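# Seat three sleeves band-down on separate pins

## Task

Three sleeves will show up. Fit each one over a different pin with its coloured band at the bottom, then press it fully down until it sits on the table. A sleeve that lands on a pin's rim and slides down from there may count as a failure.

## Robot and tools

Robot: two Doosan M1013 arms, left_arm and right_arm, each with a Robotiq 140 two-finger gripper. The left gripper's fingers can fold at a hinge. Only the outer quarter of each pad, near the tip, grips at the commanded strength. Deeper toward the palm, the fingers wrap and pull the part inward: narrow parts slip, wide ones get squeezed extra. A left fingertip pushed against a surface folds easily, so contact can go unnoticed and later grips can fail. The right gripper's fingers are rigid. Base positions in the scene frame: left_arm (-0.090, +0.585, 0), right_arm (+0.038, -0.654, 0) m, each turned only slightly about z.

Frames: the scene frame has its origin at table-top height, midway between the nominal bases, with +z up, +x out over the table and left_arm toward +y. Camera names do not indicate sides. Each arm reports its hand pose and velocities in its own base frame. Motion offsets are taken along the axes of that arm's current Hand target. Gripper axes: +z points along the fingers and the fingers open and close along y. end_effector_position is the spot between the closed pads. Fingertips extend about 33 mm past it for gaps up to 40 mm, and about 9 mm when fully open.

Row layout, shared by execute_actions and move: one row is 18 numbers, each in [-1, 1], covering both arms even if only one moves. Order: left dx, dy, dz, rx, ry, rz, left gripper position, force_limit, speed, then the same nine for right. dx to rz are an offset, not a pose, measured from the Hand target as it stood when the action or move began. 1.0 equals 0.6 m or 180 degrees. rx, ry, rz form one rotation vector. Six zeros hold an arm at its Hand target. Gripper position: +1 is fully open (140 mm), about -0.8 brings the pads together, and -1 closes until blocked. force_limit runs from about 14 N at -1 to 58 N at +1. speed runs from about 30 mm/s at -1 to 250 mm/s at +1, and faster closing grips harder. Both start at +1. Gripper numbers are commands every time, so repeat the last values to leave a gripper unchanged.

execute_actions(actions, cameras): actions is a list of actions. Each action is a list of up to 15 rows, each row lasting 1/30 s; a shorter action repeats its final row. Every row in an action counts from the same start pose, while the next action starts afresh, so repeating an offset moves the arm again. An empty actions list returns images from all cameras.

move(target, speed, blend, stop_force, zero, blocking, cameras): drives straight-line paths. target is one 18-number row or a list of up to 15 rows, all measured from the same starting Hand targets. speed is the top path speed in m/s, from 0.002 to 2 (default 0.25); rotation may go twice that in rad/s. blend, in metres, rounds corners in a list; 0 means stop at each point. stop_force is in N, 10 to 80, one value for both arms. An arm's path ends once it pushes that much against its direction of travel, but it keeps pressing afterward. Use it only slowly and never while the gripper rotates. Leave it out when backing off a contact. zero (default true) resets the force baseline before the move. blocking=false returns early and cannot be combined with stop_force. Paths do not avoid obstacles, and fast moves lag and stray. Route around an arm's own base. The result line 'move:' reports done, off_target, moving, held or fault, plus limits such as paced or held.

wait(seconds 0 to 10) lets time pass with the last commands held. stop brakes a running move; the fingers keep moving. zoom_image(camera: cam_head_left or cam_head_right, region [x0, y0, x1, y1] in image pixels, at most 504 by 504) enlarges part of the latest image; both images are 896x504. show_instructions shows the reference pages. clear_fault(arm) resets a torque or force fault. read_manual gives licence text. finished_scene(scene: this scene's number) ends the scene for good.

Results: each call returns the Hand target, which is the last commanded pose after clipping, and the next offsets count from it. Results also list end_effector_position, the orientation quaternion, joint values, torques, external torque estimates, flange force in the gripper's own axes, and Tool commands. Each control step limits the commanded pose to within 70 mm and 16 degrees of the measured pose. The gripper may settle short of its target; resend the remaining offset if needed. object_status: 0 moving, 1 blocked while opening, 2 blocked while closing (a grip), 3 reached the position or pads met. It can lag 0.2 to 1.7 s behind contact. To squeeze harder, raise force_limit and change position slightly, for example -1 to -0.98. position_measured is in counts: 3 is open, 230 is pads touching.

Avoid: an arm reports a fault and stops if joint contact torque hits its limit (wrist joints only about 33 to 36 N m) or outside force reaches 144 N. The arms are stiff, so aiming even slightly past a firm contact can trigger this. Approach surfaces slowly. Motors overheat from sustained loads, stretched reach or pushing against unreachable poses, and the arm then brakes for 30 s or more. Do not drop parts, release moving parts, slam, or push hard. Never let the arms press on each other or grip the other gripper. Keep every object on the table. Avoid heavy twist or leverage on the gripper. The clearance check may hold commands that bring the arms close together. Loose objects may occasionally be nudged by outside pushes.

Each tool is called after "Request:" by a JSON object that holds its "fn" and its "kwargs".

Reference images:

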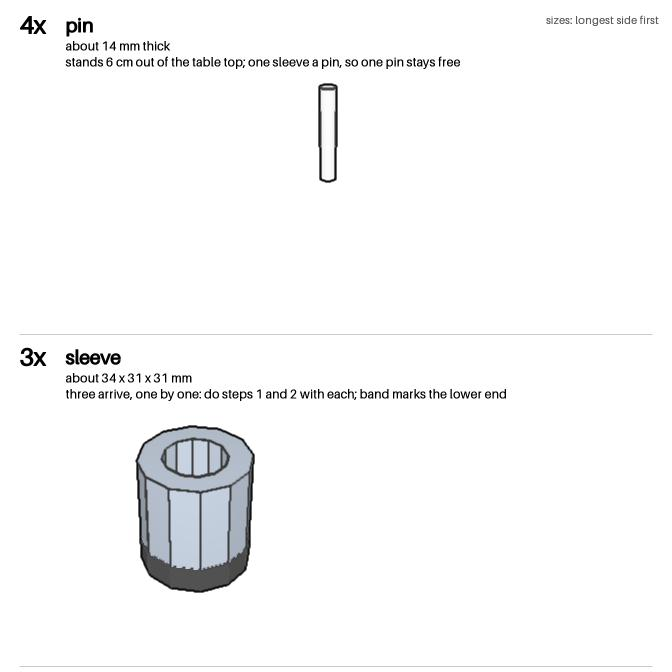

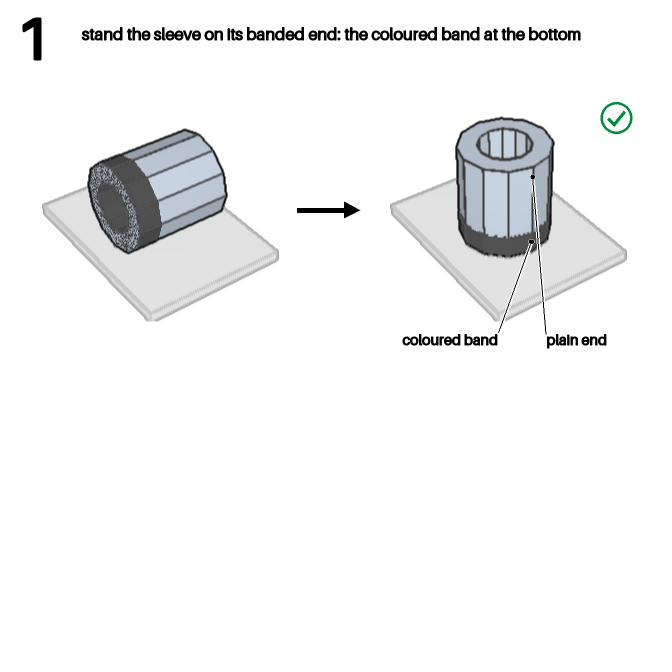

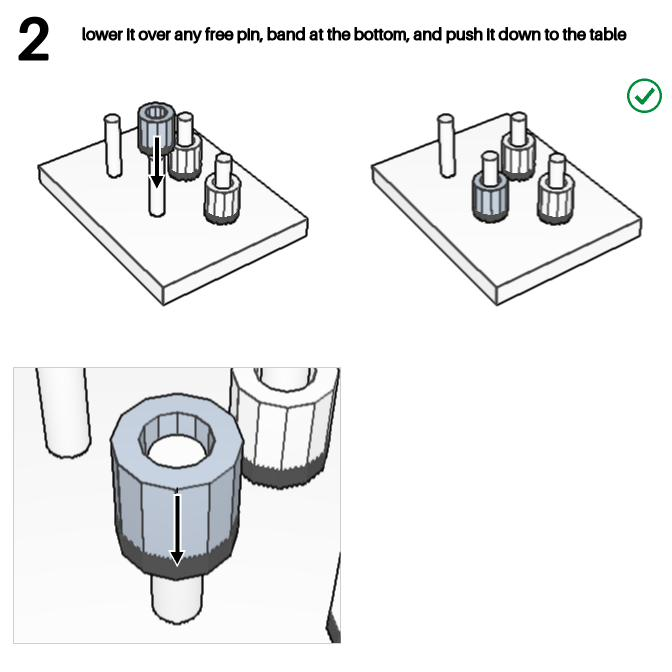

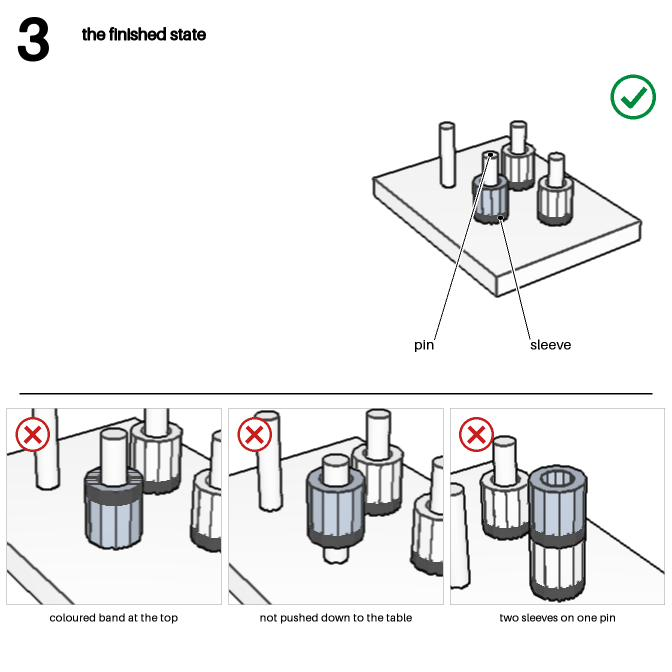

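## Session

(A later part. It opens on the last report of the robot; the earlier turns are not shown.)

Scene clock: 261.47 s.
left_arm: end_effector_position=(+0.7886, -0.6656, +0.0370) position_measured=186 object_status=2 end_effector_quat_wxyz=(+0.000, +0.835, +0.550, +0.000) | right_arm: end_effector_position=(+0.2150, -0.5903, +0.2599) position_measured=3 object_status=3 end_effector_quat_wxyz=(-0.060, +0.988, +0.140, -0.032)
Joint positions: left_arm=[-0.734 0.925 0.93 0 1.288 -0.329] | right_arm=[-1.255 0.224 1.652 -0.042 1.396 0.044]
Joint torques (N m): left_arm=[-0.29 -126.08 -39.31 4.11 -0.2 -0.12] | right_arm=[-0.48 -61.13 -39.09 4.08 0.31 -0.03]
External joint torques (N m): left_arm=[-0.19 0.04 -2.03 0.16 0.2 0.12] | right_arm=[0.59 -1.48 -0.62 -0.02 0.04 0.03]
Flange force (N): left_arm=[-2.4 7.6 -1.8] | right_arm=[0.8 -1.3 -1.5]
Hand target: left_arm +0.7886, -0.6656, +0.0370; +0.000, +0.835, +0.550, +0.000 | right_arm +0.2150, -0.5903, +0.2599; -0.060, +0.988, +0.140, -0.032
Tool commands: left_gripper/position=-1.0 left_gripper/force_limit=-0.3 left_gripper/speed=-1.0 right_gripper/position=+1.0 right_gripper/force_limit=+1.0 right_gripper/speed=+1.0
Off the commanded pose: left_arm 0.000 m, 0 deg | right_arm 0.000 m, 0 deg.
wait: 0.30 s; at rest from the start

Request:
{"fn": "move", "kwargs": {"target": [[0, 0, -0.13833, 0, 0, 0, -1, -0.3, -1, 0, 0, 0, 0, 0, 0, 1, 1, 1], [0.09092, -0.22065, -0.13833, 0, 0, 0, -1, -0.3, -1, 0, 0, 0, 0, 0, 0, 1, 1, 1], [0.09092, -0.22065, -0.001, 0, 0, 0, -1, -0.3, -1, 0, 0, 0, 0, 0, 0, 1, 1, 1]], "speed": [0.1, 0.2, 0.08], "blend": [0.03, 0.03, 0], "cameras": ["all"]}}

Request:
{"fn": "zoom_image", "kwargs": {"camera": "cam_head_left", "region": [350, 230, 430, 310]}}

Request:
{"fn": "zoom_image", "kwargs": {"camera": "cam_head_right", "region": [350, 230, 430, 310]}}

Scene clock: 270.03 s.
left_arm: end_effector_position=(+0.6885, -0.5632, +0.0377) position_measured=186 object_status=2 end_effector_quat_wxyz=(+0.000, +0.835, +0.550, +0.000) | right_arm: end_effector_position=(+0.2150, -0.5903, +0.2599) position_measured=3 object_status=3 end_effector_quat_wxyz=(-0.060, +0.988, +0.140, -0.032)
Joint positions: left_arm=[-0.724 0.69 1.366 0 1.087 -0.319] | right_arm=[-1.255 0.224 1.652 -0.042 1.396 0.044]
Joint torques (N m): left_arm=[-0.4 -105.8 -36.25 3.78 -0.23 -0.11] | right_arm=[-0.54 -60.9 -39.25 4.08 0.33 -0.04]
External joint torques (N m): left_arm=[-0.18 0.26 -1.96 0.17 0.23 0.12] | right_arm=[0.43 -1.91 -0.53 -0.03 0.02 0.03]
Flange force (N): left_arm=[-1.7 5.5 -1.4] | right_arm=[0.4 -2.1 -1.4]
Hand target: left_arm +0.6885, -0.5632, +0.0377; +0.000, +0.835, +0.550, +0.000 | right_arm +0.2150, -0.5903, +0.2599; -0.060, +0.988, +0.140, -0.032
Off the commanded pose: left_arm 0.000 m, 0 deg | right_arm 0.000 m, 0 deg.
move: done

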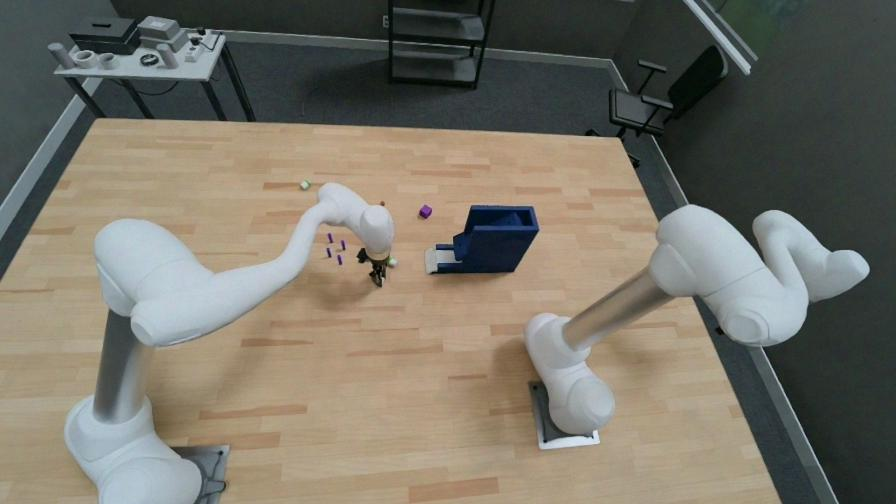

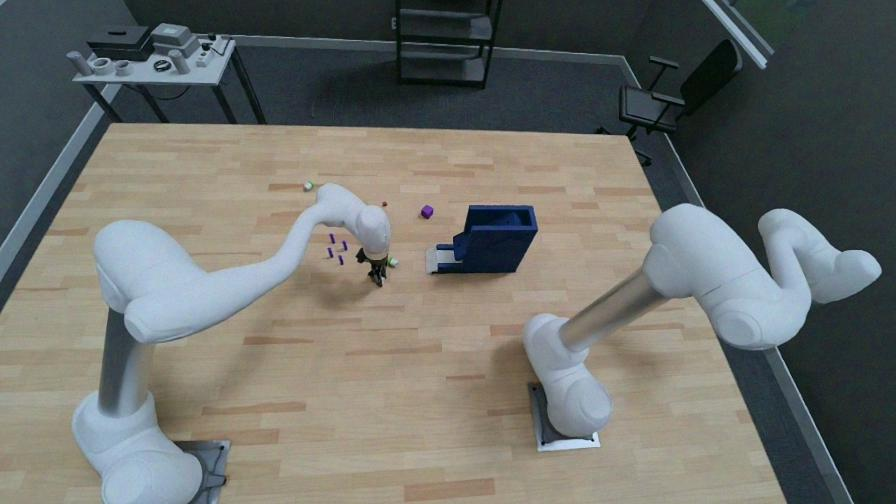

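Scaled by 6.300 from the camera's 896x504 image, which has a finer 1280x720 frame.

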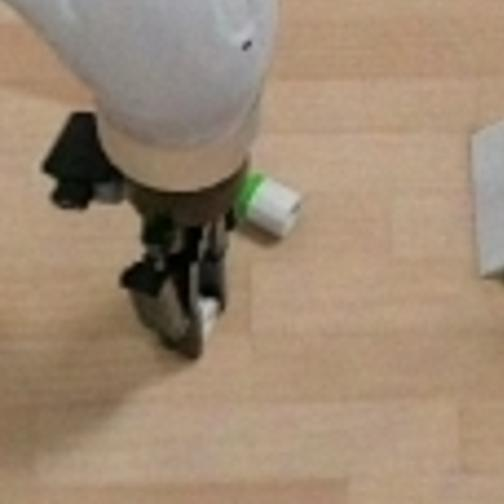

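Scaled by 6.300 from the camera's 896x504 image, which has a finer 1280x720 frame.

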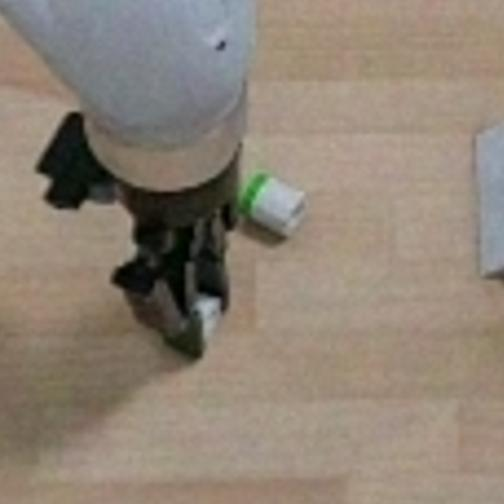

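Request:
{"fn": "move", "kwargs": {"target": [[0, 0, 0, 0, 0, 0, -0.08, -1, -0.6, 0, 0, 0, 0, 0, 0, 1, 1, 1], [0, 0, -0.03333, 0, 0, 0, -0.08, -1, -0.6, 0, 0, 0, 0, 0, 0, 1, 1, 1], [-0.02517, 0, -0.03333, 0, 0.25, 0, -0.08, -1, -0.6, 0, 0, 0, 0, 0, 0, 1, 1, 1], [-0.02517, 0, 0.00117, 0, 0.25, 0, -0.08, -1, -0.6, 0, 0, 0, 0, 0, 0, 1, 1, 1]], "speed": [0.1, 0.1, 0.25, 0.06], "blend": [0, 0.01, 0.01, 0], "cameras": ["all"]}}

Request:
{"fn": "zoom_image", "kwargs": {"camera": "cam_head_left", "region": [350, 230, 430, 310]}}

Request:
{"fn": "zoom_image", "kwargs": {"camera": "cam_head_right", "region": [350, 230, 430, 310]}}

Scene clock: 311.03 s.
left_arm: end_effector_position=(+0.6825, -0.5771, +0.0370) position_measured=139 object_status=3 end_effector_quat_wxyz=(-0.211, +0.771, +0.508, +0.319) | right_arm: end_effector_position=(+0.2150, -0.5903, +0.2599) position_measured=3 object_status=3 end_effector_quat_wxyz=(-0.060, +0.988, +0.140, -0.032)
Joint positions: left_arm=[-0.966 0.917 1.133 0.642 1.579 -0.72] | right_arm=[-1.255 0.224 1.652 -0.042 1.396 0.044]
Joint torques (N m): left_arm=[-0.4 -122.61 -36.43 4.49 1.09 -0.12] | right_arm=[-0.21 -60.8 -39.28 4.07 0.3 -0.06]
External joint torques (N m): left_arm=[0.65 1 -1.55 0.14 0.25 0.12] | right_arm=[-0.02 -2.2 -0.64 -0.01 0.04 0.05]
Flange force (N): left_arm=[-2.0 6.3 -2.1] | right_arm=[-0.2 -2.4 -1.6]
Hand target: left_arm +0.6825, -0.5771, +0.0370; -0.211, +0.771, +0.508, +0.319 | right_arm +0.2150, -0.5903, +0.2599; -0.060, +0.988, +0.140, -0.032
Off the commanded pose: left_arm 0.000 m, 0 deg | right_arm 0.000 m, 0 deg.
move: done

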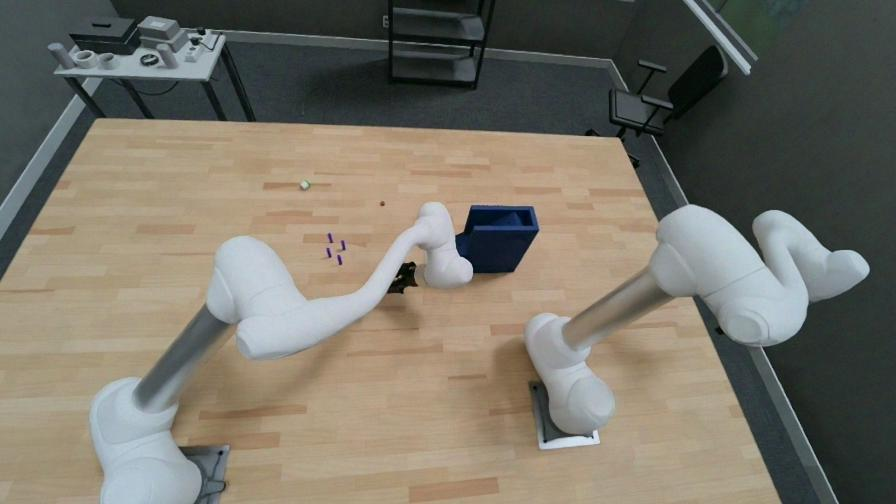

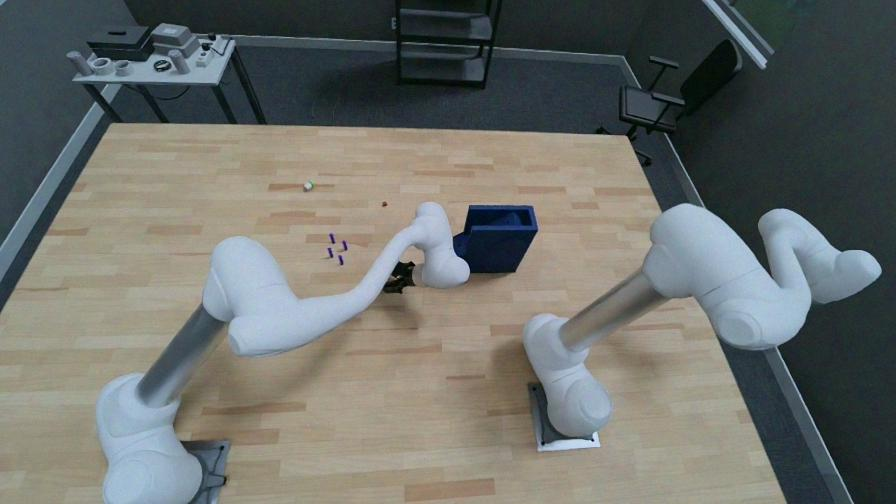

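Scaled by 6.300 from the camera's 896x504 image, which has a finer 1280x720 frame.

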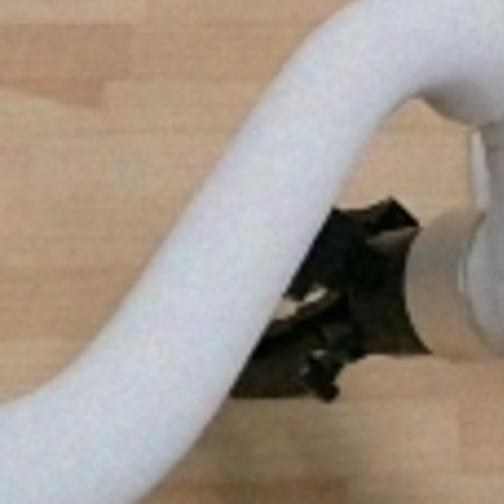

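Scaled by 6.300 from the camera's 896x504 image, which has a finer 1280x720 frame.

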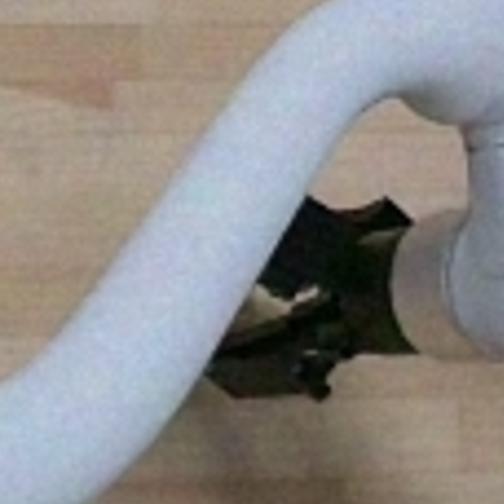

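Request:
{"fn": "move", "kwargs": {"target": [0, 0, 0, 0, 0, 0, -1, -0.2, -1, 0, 0, 0, 0, 0, 0, 1, 1, 1]}}

Request:
{"fn": "wait", "kwargs": {"seconds": 1}}

Scene clock: 317.17 s.
left_arm: end_effector_position=(+0.6825, -0.5771, +0.0370) position_measured=186 object_status=0 end_effector_quat_wxyz=(-0.211, +0.771, +0.508, +0.319) | right_arm: end_effector_position=(+0.2150, -0.5903, +0.2599) position_measured=3 object_status=3 end_effector_quat_wxyz=(-0.060, +0.988, +0.140, -0.032)
Joint positions: left_arm=[-0.966 0.916 1.133 0.642 1.579 -0.72] | right_arm=[-1.255 0.224 1.652 -0.042 1.396 0.044]
Joint torques (N m): left_arm=[0.08 -121.65 -36.1 4.41 0.91 -0.14] | right_arm=[-0.34 -60.74 -39.24 4.08 0.34 -0.05]
External joint torques (N m): left_arm=[-0.47 -0.62 -2.13 0.26 0.43 0.14] | right_arm=[0.6 -2.36 -0.81 0.02 0 0.05]
Flange force (N): left_arm=[-1.3 5.3 -3.9] | right_arm=[0.7 -2.4 -1.9]
Hand target: left_arm +0.6825, -0.5771, +0.0370; -0.211, +0.771, +0.508, +0.319 | right_arm +0.2150, -0.5903, +0.2599; -0.060, +0.988, +0.140, -0.032
Off the commanded pose: left_arm 0.000 m, 0 deg | right_arm 0.000 m, 0 deg.
move: done

Scene clock: 318.17 s.
left_arm: end_effector_position=(+0.6825, -0.5771, +0.0370) position_measured=186 object_status=2 end_effector_quat_wxyz=(-0.211, +0.771, +0.508, +0.319) | right_arm: end_effector_position=(+0.2150, -0.5903, +0.2599) position_measured=3 object_status=3 end_effector_quat_wxyz=(-0.060, +0.988, +0.140, -0.032)
Joint positions: left_arm=[-0.966 0.916 1.133 0.642 1.579 -0.72] | right_arm=[-1.255 0.224 1.652 -0.042 1.396 0.044]
Joint torques (N m): left_arm=[0.03 -121.76 -36.05 4.36 0.92 -0.13] | right_arm=[-0.37 -60.67 -39.14 4.11 0.3 -0.05]
External joint torques (N m): left_arm=[0.48 -0.34 -2.22 0.31 0.42 0.13] | right_arm=[0.43 -2.02 -0.61 -0.05 0.04 0.05]
Flange force (N): left_arm=[-1.1 6.4 -3.4] | right_arm=[0.5 -2.2 -1.6]
Hand target: left_arm +0.6825, -0.5771, +0.0370; -0.211, +0.771, +0.508, +0.319 | right_arm +0.2150, -0.5903, +0.2599; -0.060, +0.988, +0.140, -0.032
Tool commands: left_gripper/position=-1.0 left_gripper/force_limit=-0.2 left_gripper/speed=-1.0 right_gripper/position=+1.0 right_gripper/force_limit=+1.0 right_gripper/speed=+1.0
Off the commanded pose: left_arm 0.000 m, 0 deg | right_arm 0.000 m, 0 deg.
wait: 1.00 s; at rest by 0.17 s

Request:
{"fn": "move", "kwargs": {"target": [[0.0742, 0, -0.0742, 0, 0, 0, -1, -0.2, -1, 0, 0, 0, 0, 0, 0, 1, 1, 1], [0.0838, 0, -0.0646, 0, -0.5, 0, -1, -0.2, -1, 0, 0, 0, 0, 0, 0, 1, 1, 1], [0.0203, 0, -0.0010, 0, -0.5, 0, -1, -0.2, -1, 0, 0, 0, 0, 0, 0, 1, 1, 1]], "speed": [0.1, 0.3, 0.1], "blend": [0.02, 0.0, 0], "cameras": ["all"]}}

Request:
{"fn": "zoom_image", "kwargs": {"camera": "cam_head_left", "region": [350, 230, 430, 310]}}

Request:
{"fn": "zoom_image", "kwargs": {"camera": "cam_head_right", "region": [350, 230, 430, 310]}}

Scene clock: 343.53 s.
left_arm: end_effector_position=(+0.6857, -0.5696, +0.0461) position_measured=186 object_status=2 end_effector_quat_wxyz=(+0.210, +0.771, +0.509, -0.320) | right_arm: end_effector_position=(+0.2150, -0.5903, +0.2599) position_measured=3 object_status=3 end_effector_quat_wxyz=(-0.060, +0.988, +0.140, -0.032)
Joint positions: left_arm=[-0.467 0.72 1.499 -0.919 1.092 0.457] | right_arm=[-1.255 0.224 1.652 -0.042 1.396 0.044]
Joint torques (N m): left_arm=[-0.1 -102.46 -30.78 0.5 0.62 -0.16] | right_arm=[-0.21 -60.64 -39.21 4.11 0.31 -0.05]
External joint torques (N m): left_arm=[-0.18 0.72 -1.43 0.05 0.25 0.16] | right_arm=[0.1 -2.69 -0.84 -0.03 0.03 0.04]
Flange force (N): left_arm=[0.1 4.5 0.1] | right_arm=[-0.1 -2.8 -2.1]
Hand target: left_arm +0.6858, -0.5696, +0.0461; +0.210, +0.771, +0.509, -0.320 | right_arm +0.2150, -0.5903, +0.2599; -0.060, +0.988, +0.140, -0.032
Off the commanded pose: left_arm 0.000 m, 0 deg | right_arm 0.000 m, 0 deg.
move: done

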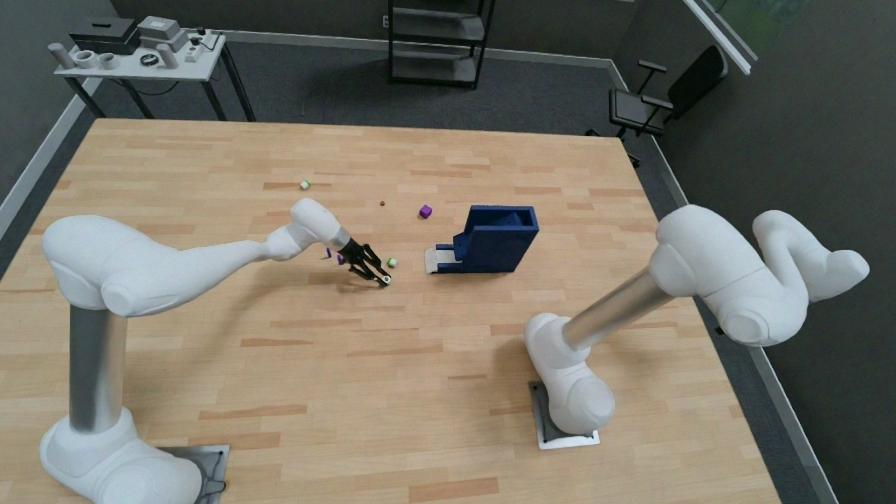

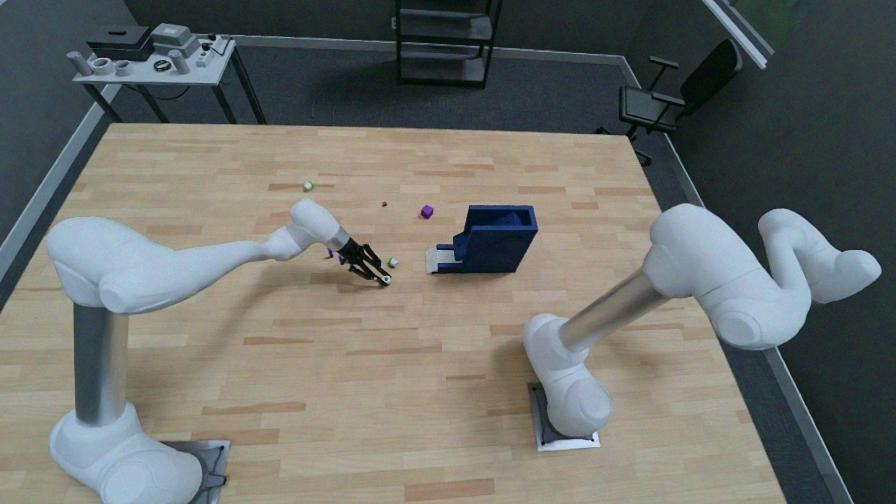

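Scaled by 6.300 from the camera's 896x504 image, which has a finer 1280x720 frame.

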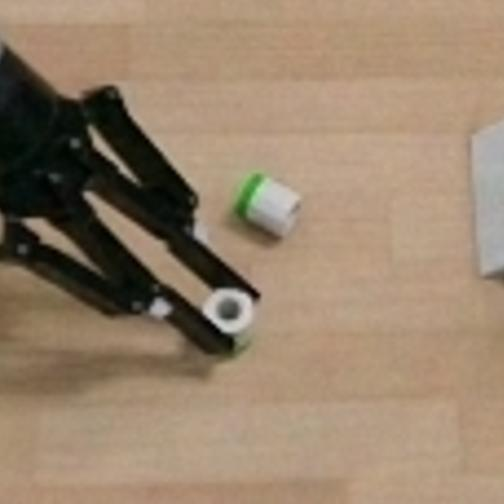

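Scaled by 6.300 from the camera's 896x504 image, which has a finer 1280x720 frame.

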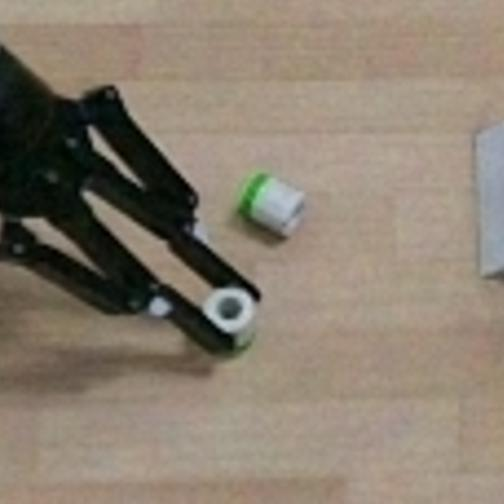

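Request:
{"fn": "move", "kwargs": {"target": [[-0.11066, 0, -0.11066, 0, 0, 0, -1, -0.2, -1, 0, 0, 0, 0, 0, 0, 1, 1, 1], [0.23842, 0.128, -0.45974, 0, 0, 0, -1, -0.2, -1, 0, 0, 0, 0, 0, 0, 1, 1, 1], [0.2773, 0.128, -0.42085, 0, 0, 0, -1, -0.2, -1, 0, 0, 0, 0, 0, 0, 1, 1, 1]], "speed": [0.15, 0.25, 0.1], "blend": [0.03, 0.02, 0], "cameras": ["all"]}}

Request:
{"fn": "zoom_image", "kwargs": {"camera": "cam_head_left", "region": [310, 220, 360, 270]}}

Request:
{"fn": "zoom_image", "kwargs": {"camera": "cam_head_right", "region": [310, 220, 360, 270]}}

Scene clock: 378.93 s.
left_arm: end_effector_position=(+0.8732, -0.3277, +0.1069) position_measured=186 object_status=2 end_effector_quat_wxyz=(+0.210, +0.771, +0.509, -0.320) | right_arm: end_effector_position=(+0.2150, -0.5903, +0.2599) position_measured=3 object_status=3 end_effector_quat_wxyz=(-0.060, +0.988, +0.140, -0.032)
Joint positions: left_arm=[-0.151 0.837 1.149 -0.76 1.449 0.468] | right_arm=[-1.255 0.224 1.652 -0.042 1.396 0.044]
Joint torques (N m): left_arm=[-0.21 -116.81 -35.86 1.05 0.69 -0.12] | right_arm=[-0.58 -61.01 -39.22 4.09 0.31 -0.06]
External joint torques (N m): left_arm=[0.43 0.84 -1.68 0.14 0.19 0.12] | right_arm=[0.7 -1.96 -0.48 -0.03 0.04 0.05]
Flange force (N): left_arm=[1.5 6.2 -2.2] | right_arm=[0.9 -2.3 -1.4]
Hand target: left_arm +0.8732, -0.3277, +0.1069; +0.210, +0.771, +0.509, -0.320 | right_arm +0.2150, -0.5903, +0.2599; -0.060, +0.988, +0.140, -0.032
Off the commanded pose: left_arm 0.000 m, 0 deg | right_arm 0.000 m, 0 deg.
move: done; blend cut to 0.0165 m at target 2

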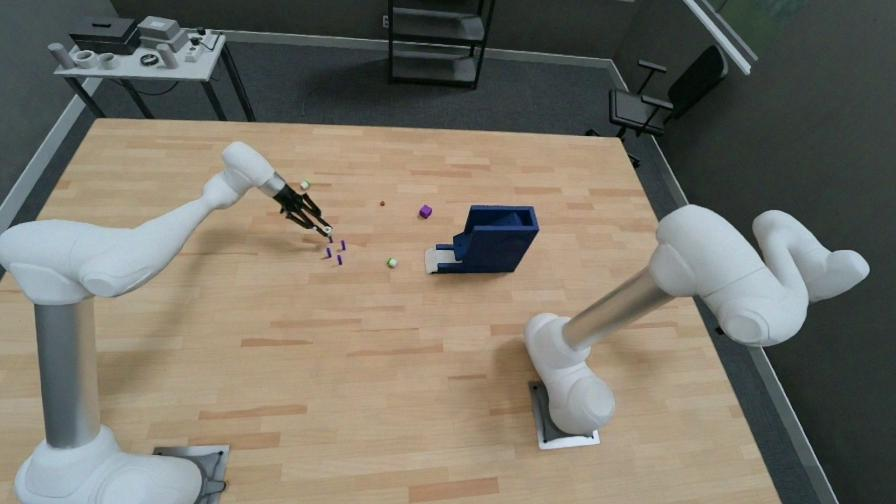

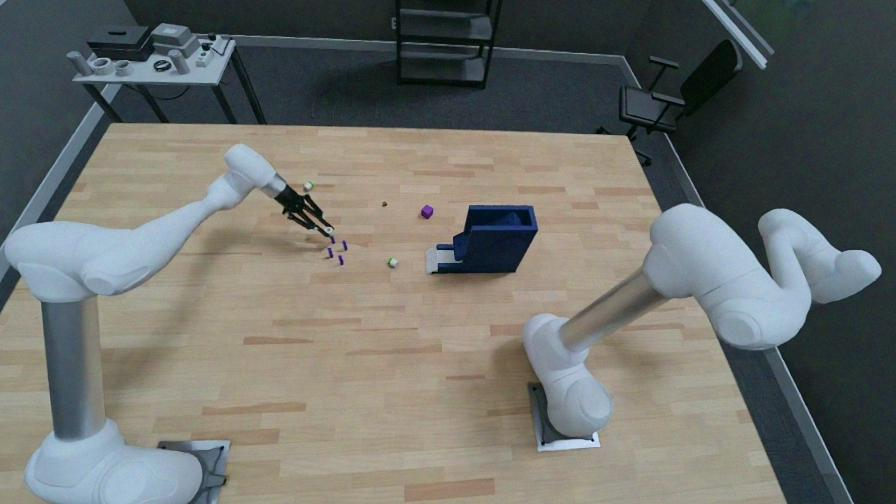

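Scaled by 10.080 from the camera's 896x504 image, which has a finer 1280x720 frame.

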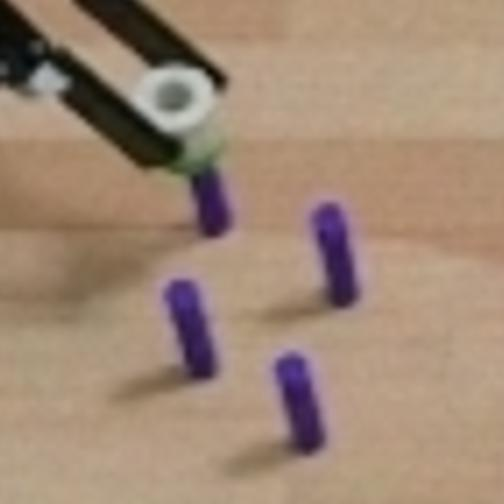

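Scaled by 10.080 from the camera's 896x504 image, which has a finer 1280x720 frame.

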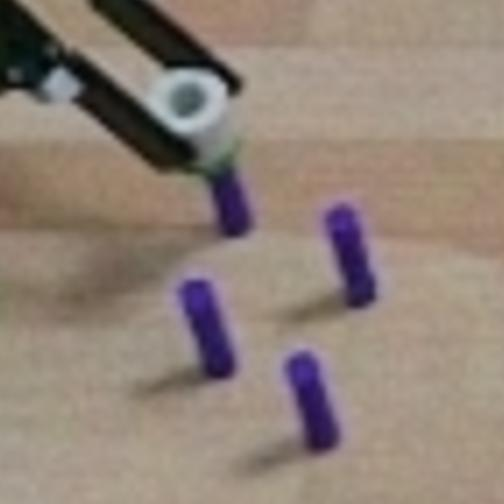

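Request:
{"fn": "zoom_image", "kwargs": {"camera": "cam_head_left", "region": [318, 222, 343, 247]}}

Request:
{"fn": "zoom_image", "kwargs": {"camera": "cam_head_right", "region": [318, 222, 343, 247]}}

Scaled by 20.160 from the camera's 896x504 image, which has a finer 1280x720 frame.

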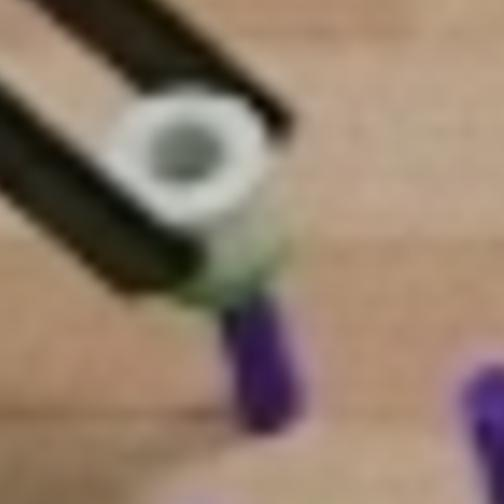

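Scaled by 20.160 from the camera's 896x504 image, which has a finer 1280x720 frame.

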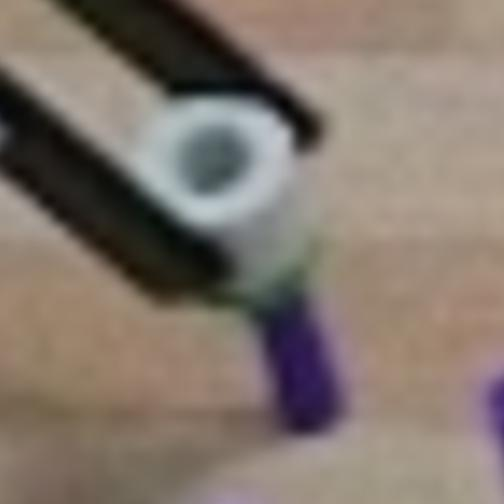

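Request:
{"fn": "move", "kwargs": {"target": [0.00417, 0.01067, -0.00417, 0, 0, 0, -1, -0.2, -1, 0, 0, 0, 0, 0, 0, 1, 1, 1], "speed": 0.05, "cameras": ["all"]}}

Request:
{"fn": "zoom_image", "kwargs": {"camera": "cam_head_left", "region": [318, 222, 343, 247]}}

Request:
{"fn": "zoom_image", "kwargs": {"camera": "cam_head_right", "region": [318, 222, 343, 247]}}

Scene clock: 424.57 s.
left_arm: end_effector_position=(+0.8805, -0.3270, +0.1069) position_measured=186 object_status=2 end_effector_quat_wxyz=(+0.210, +0.771, +0.509, -0.320) | right_arm: end_effector_position=(+0.2150, -0.5903, +0.2599) position_measured=3 object_status=3 end_effector_quat_wxyz=(-0.060, +0.988, +0.140, -0.032)
Joint positions: left_arm=[-0.149 0.849 1.127 -0.759 1.457 0.462] | right_arm=[-1.255 0.224 1.652 -0.042 1.396 0.044]
Joint torques (N m): left_arm=[-0.45 -117.89 -36.07 1.08 0.65 -0.11] | right_arm=[-0.54 -60.85 -39.1 4.11 0.3 -0.06]
External joint torques (N m): left_arm=[-0.26 1.76 -1.41 0.05 0.21 0.11] | right_arm=[0.42 -1.61 -0.6 -0.06 0.04 0.05]
Flange force (N): left_arm=[1.7 7.1 -1.3] | right_arm=[0.5 -1.5 -1.4]
Hand target: left_arm +0.8805, -0.3270, +0.1069; +0.210, +0.771, +0.509, -0.320 | right_arm +0.2150, -0.5903, +0.2599; -0.060, +0.988, +0.140, -0.032
Off the commanded pose: left_arm 0.000 m, 0 deg | right_arm 0.000 m, 0 deg.
move: done

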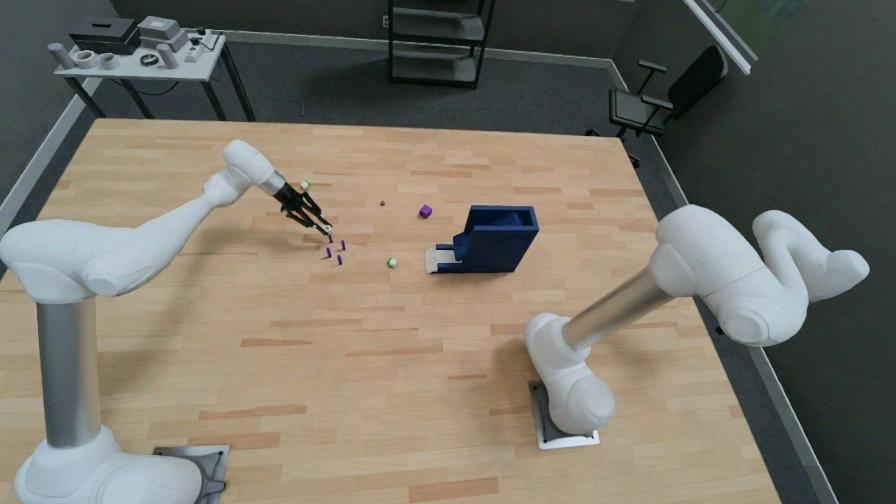

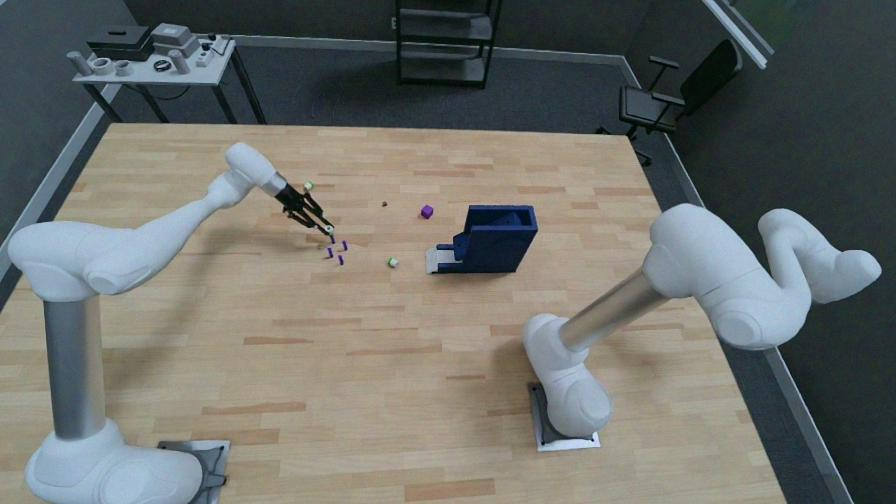

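Scaled by 20.160 from the camera's 896x504 image, which has a finer 1280x720 frame.

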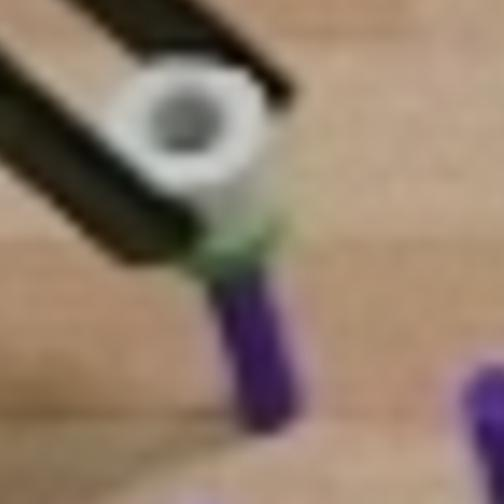

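Scaled by 20.160 from the camera's 896x504 image, which has a finer 1280x720 frame.

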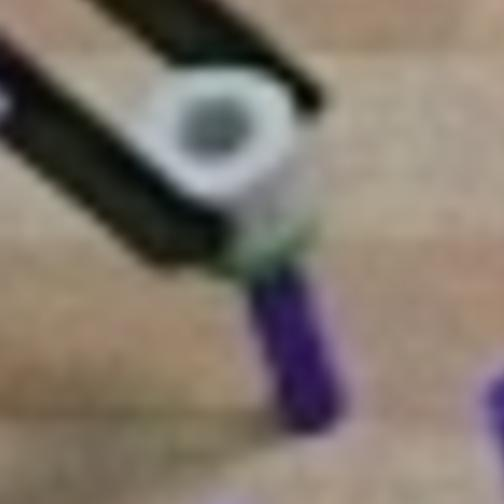

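Request:
{"fn": "move", "kwargs": {"target": [0.0354, 0, 0.0354, 0, 0, 0, -1, -0.2, -1, 0, 0, 0, 0, 0, 0, 1, 1, 1], "speed": 0.012, "stop_force": 10, "cameras": ["all"]}}

Request:
{"fn": "zoom_image", "kwargs": {"camera": "cam_head_left", "region": [318, 222, 343, 247]}}

Request:
{"fn": "zoom_image", "kwargs": {"camera": "cam_head_right", "region": [318, 222, 343, 247]}}

Scene clock: 432.70 s.
left_arm: end_effector_position=(+0.8806, -0.3270, +0.0983) position_measured=186 object_status=2 end_effector_quat_wxyz=(+0.210, +0.771, +0.509, -0.320) | right_arm: end_effector_position=(+0.2150, -0.5903, +0.2599) position_measured=3 object_status=3 end_effector_quat_wxyz=(-0.060, +0.988, +0.140, -0.032)
Joint positions: left_arm=[-0.149 0.855 1.132 -0.76 1.449 0.47] | right_arm=[-1.255 0.224 1.652 -0.042 1.396 0.044]
Joint torques (N m): left_arm=[-2.07 -104.16 -28.66 4.09 -0.5 -0.13] | right_arm=[-0.45 -60.74 -39.17 4.08 0.33 -0.05]
External joint torques (N m): left_arm=[2.47 -13.34 -8.93 -2.9 1.38 0.13] | right_arm=[0.31 -2.31 -0.77 -0.01 0.01 0.04]
Flange force (N): left_arm=[-7.9 6.2 -14.2] | right_arm=[0.2 -2.3 -1.8]
Hand target: left_arm +0.8805, -0.3270, +0.0983; +0.210, +0.771, +0.509, -0.320 (not the last commanded pose) | right_arm +0.2150, -0.5903, +0.2599; -0.060, +0.988, +0.140, -0.032
Off the commanded pose: left_arm 0.021 m, 0 deg | right_arm 0.000 m, 0 deg.
move: contact (left_arm)

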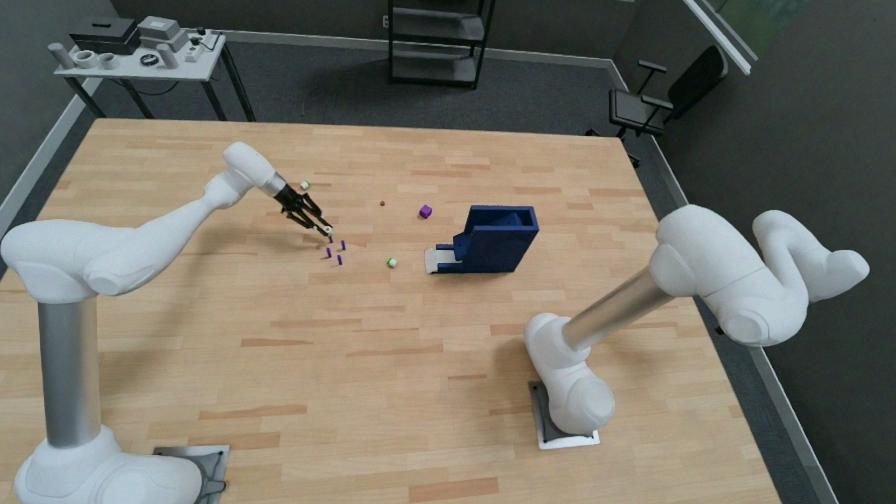

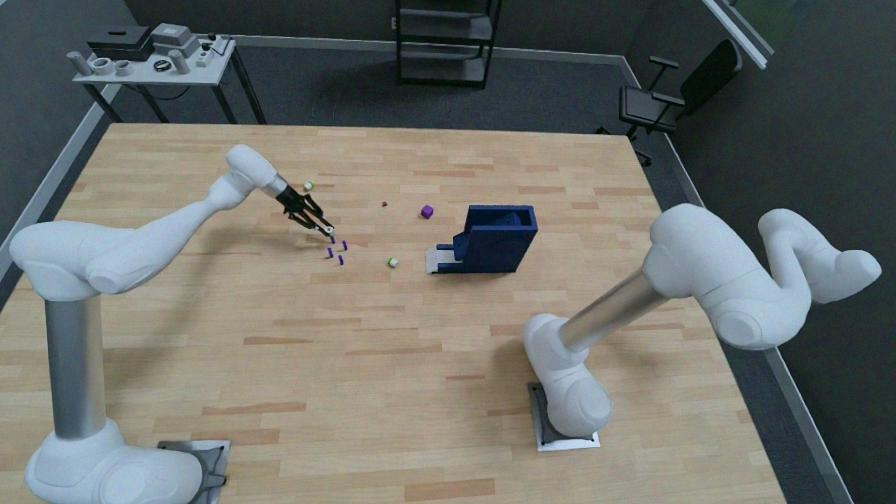

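Scaled by 20.160 from the camera's 896x504 image, which has a finer 1280x720 frame.

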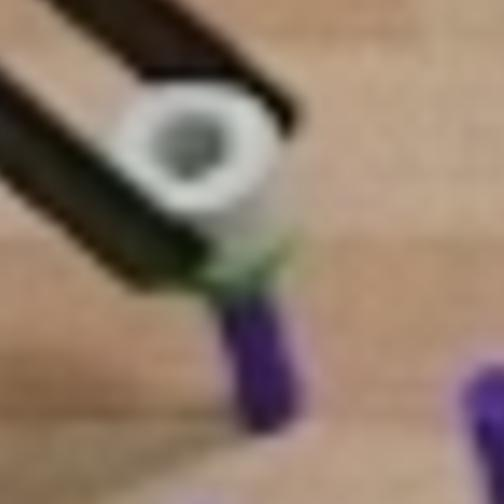

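Scaled by 20.160 from the camera's 896x504 image, which has a finer 1280x720 frame.

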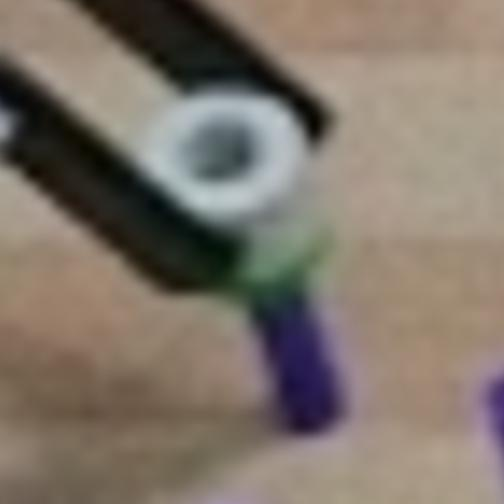

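Request:
{"fn": "move", "kwargs": {"target": [[-0.00295, 0, -0.00295, 0, 0, 0, -1, -0.2, -1, 0, 0, 0, 0, 0, 0, 1, 1, 1], [-0.00423, -0.00191, -0.00166, 0, 0, 0, -1, -0.2, -1, 0, 0, 0, 0, 0, 0, 1, 1, 1]], "speed": 0.03}}

Request:
{"fn": "move", "kwargs": {"target": [0.0354, 0, 0.0354, 0, 0, 0, -1, -0.2, -1, 0, 0, 0, 0, 0, 0, 1, 1, 1], "speed": 0.01, "stop_force": 10, "cameras": ["all"]}}

Request:
{"fn": "zoom_image", "kwargs": {"camera": "cam_head_left", "region": [318, 222, 343, 247]}}

Request:
{"fn": "zoom_image", "kwargs": {"camera": "cam_head_right", "region": [318, 222, 343, 247]}}

Scene clock: 465.80 s.
left_arm: end_effector_position=(+0.8791, -0.3275, +0.1008) position_measured=186 object_status=2 end_effector_quat_wxyz=(+0.210, +0.771, +0.509, -0.320) | right_arm: end_effector_position=(+0.2150, -0.5903, +0.2599) position_measured=3 object_status=3 end_effector_quat_wxyz=(-0.060, +0.988, +0.140, -0.032)
Joint positions: left_arm=[-0.149 0.851 1.135 -0.76 1.449 0.469] | right_arm=[-1.255 0.224 1.652 -0.042 1.396 0.044]
Joint torques (N m): left_arm=[-0.45 -117.74 -36.18 1.04 0.66 -0.13] | right_arm=[-0.34 -60.9 -39.2 4.05 0.32 -0.05]
External joint torques (N m): left_arm=[1.03 0.95 -1.2 0.16 0.22 0.13] | right_arm=[0.33 -2.62 -0.96 0.05 0.02 0.04]
Flange force (N): left_arm=[1.9 4.9 -2.1] | right_arm=[0.3 -2.5 -2.2]
Hand target: left_arm +0.8791, -0.3275, +0.1008; +0.210, +0.771, +0.509, -0.320 | right_arm +0.2150, -0.5903, +0.2599; -0.060, +0.988, +0.140, -0.032
Off the commanded pose: left_arm 0.000 m, 0 deg | right_arm 0.000 m, 0 deg.
move: done

Scene clock: 466.67 s.
left_arm: end_effector_position=(+0.8792, -0.3276, +0.0984) position_measured=186 object_status=2 end_effector_quat_wxyz=(+0.211, +0.771, +0.508, -0.320) | right_arm: end_effector_position=(+0.2150, -0.5903, +0.2599) position_measured=3 object_status=3 end_effector_quat_wxyz=(-0.060, +0.988, +0.140, -0.032)
Joint positions: left_arm=[-0.15 0.853 1.137 -0.761 1.447 0.471] | right_arm=[-1.255 0.224 1.652 -0.042 1.396 0.044]
Joint torques (N m): left_arm=[-2.51 -103.22 -28.7 3.98 -0.74 -0.11] | right_arm=[-0.29 -60.77 -39.27 4.09 0.32 -0.04]
External joint torques (N m): left_arm=[2.94 -13.11 -8.48 -2.79 1.62 0.11] | right_arm=[0.14 -2.2 -0.6 -0.02 0.03 0.03]
Flange force (N): left_arm=[-7.4 5.3 -14.4] | right_arm=[0.0 -2.4 -1.6]
Hand target: left_arm +0.8792, -0.3276, +0.0984; +0.211, +0.771, +0.508, -0.320 (not the last commanded pose) | right_arm +0.2150, -0.5903, +0.2599; -0.060, +0.988, +0.140, -0.032
Off the commanded pose: left_arm 0.028 m, 0 deg | right_arm 0.000 m, 0 deg.
move: contact (left_arm)

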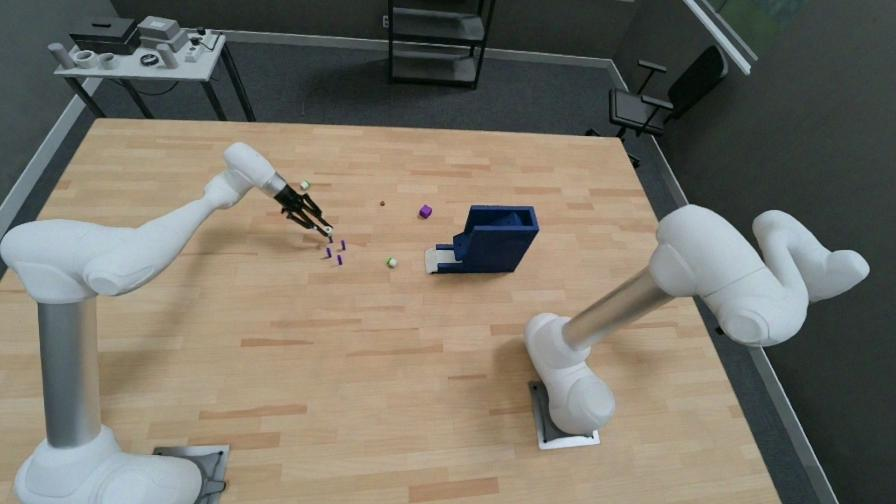

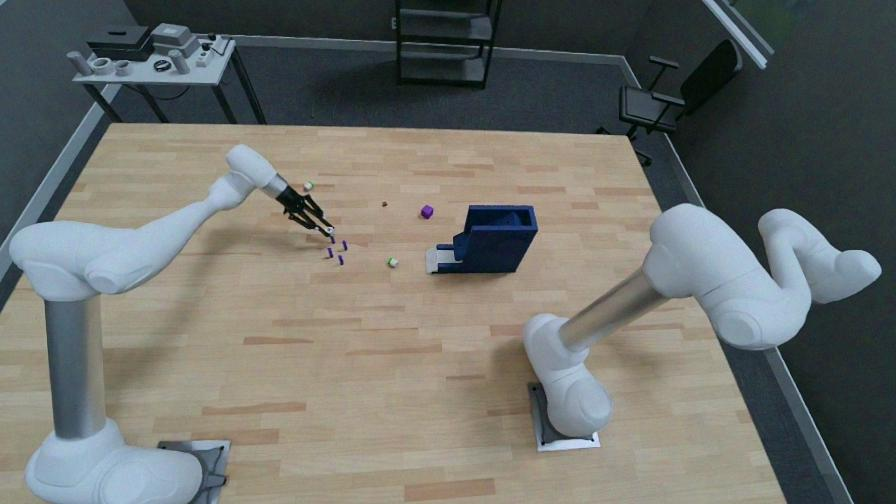

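Scaled by 20.160 from the camera's 896x504 image, which has a finer 1280x720 frame.

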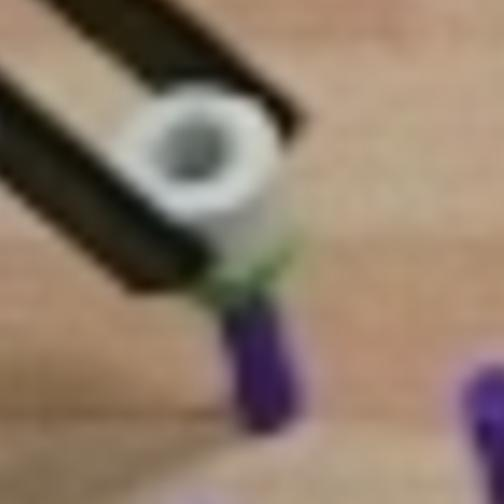

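Scaled by 20.160 from the camera's 896x504 image, which has a finer 1280x720 frame.

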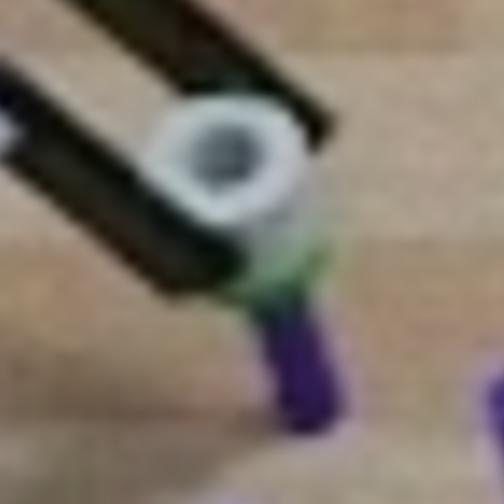

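Request:
{"fn": "move", "kwargs": {"target": [[-0.00177, 0, -0.00177, 0, 0, 0, -0.98, 0, -1, 0, 0, 0, 0, 0, 0, 1, 1, 1]], "speed": 0.02}}

Request:
{"fn": "move", "kwargs": {"target": [[0.00189, 0, -0.00189, 0, 0, 0, -0.98, 0, -1, 0, 0, 0, 0, 0, 0, 1, 1, 1], [0.03724, 0, 0.03347, 0, 0, 0, -0.98, 0, -1, 0, 0, 0, 0, 0, 0, 1, 1, 1]], "speed": [0.02, 0.01], "stop_force": 10}}

Scene clock: 534.77 s.
left_arm: end_effector_position=(+0.8791, -0.3276, +0.0998) position_measured=187 object_status=2 end_effector_quat_wxyz=(+0.211, +0.771, +0.508, -0.320) | right_arm: end_effector_position=(+0.2150, -0.5903, +0.2599) position_measured=3 object_status=3 end_effector_quat_wxyz=(-0.060, +0.988, +0.140, -0.032)
Joint positions: left_arm=[-0.15 0.851 1.136 -0.76 1.448 0.47] | right_arm=[-1.255 0.224 1.652 -0.042 1.396 0.044]
Joint torques (N m): left_arm=[-0.28 -117.9 -35.81 1.04 0.63 -0.14] | right_arm=[-0.55 -61.15 -39.11 4.06 0.29 -0.08]
External joint torques (N m): left_arm=[-0.25 0.6 -1.79 0.11 0.26 0.14] | right_arm=[0.51 -1.28 -0.6 -0.01 0.05 0.07]
Flange force (N): left_arm=[0.9 6.4 -1.9] | right_arm=[0.7 -1.0 -1.4]
Hand target: left_arm +0.8792, -0.3276, +0.0999; +0.211, +0.771, +0.508, -0.320 | right_arm +0.2150, -0.5903, +0.2599; -0.060, +0.988, +0.140, -0.032
Off the commanded pose: left_arm 0.000 m, 0 deg | right_arm 0.000 m, 0 deg.
move: done

Scene clock: 535.63 s.
left_arm: end_effector_position=(+0.8800, -0.3261, +0.0982) position_measured=187 object_status=2 end_effector_quat_wxyz=(+0.211, +0.771, +0.508, -0.319) | right_arm: end_effector_position=(+0.2150, -0.5903, +0.2599) position_measured=3 object_status=3 end_effector_quat_wxyz=(-0.060, +0.988, +0.140, -0.032)
Joint positions: left_arm=[-0.148 0.853 1.135 -0.76 1.448 0.472] | right_arm=[-1.255 0.224 1.652 -0.042 1.396 0.044]
Joint torques (N m): left_arm=[-2.38 -98.76 -25.79 5.42 -0.82 -0.15] | right_arm=[-0.34 -61 -39.2 4.11 0.29 -0.06]
External joint torques (N m): left_arm=[2.36 -18.05 -11.56 -4.25 1.71 0.15] | right_arm=[0.42 -1.96 -0.63 -0.04 0.05 0.05]
Flange force (N): left_arm=[-11.5 6.9 -17.7] | right_arm=[0.5 -2.0 -1.6]
Hand target: left_arm +0.8800, -0.3261, +0.0982; +0.211, +0.771, +0.508, -0.319 (not the last commanded pose) | right_arm +0.2150, -0.5903, +0.2599; -0.060, +0.988, +0.140, -0.032
Off the commanded pose: left_arm 0.028 m, 0 deg | right_arm 0.000 m, 0 deg.
move: contact (left_arm); path passed 1 of 2 targets


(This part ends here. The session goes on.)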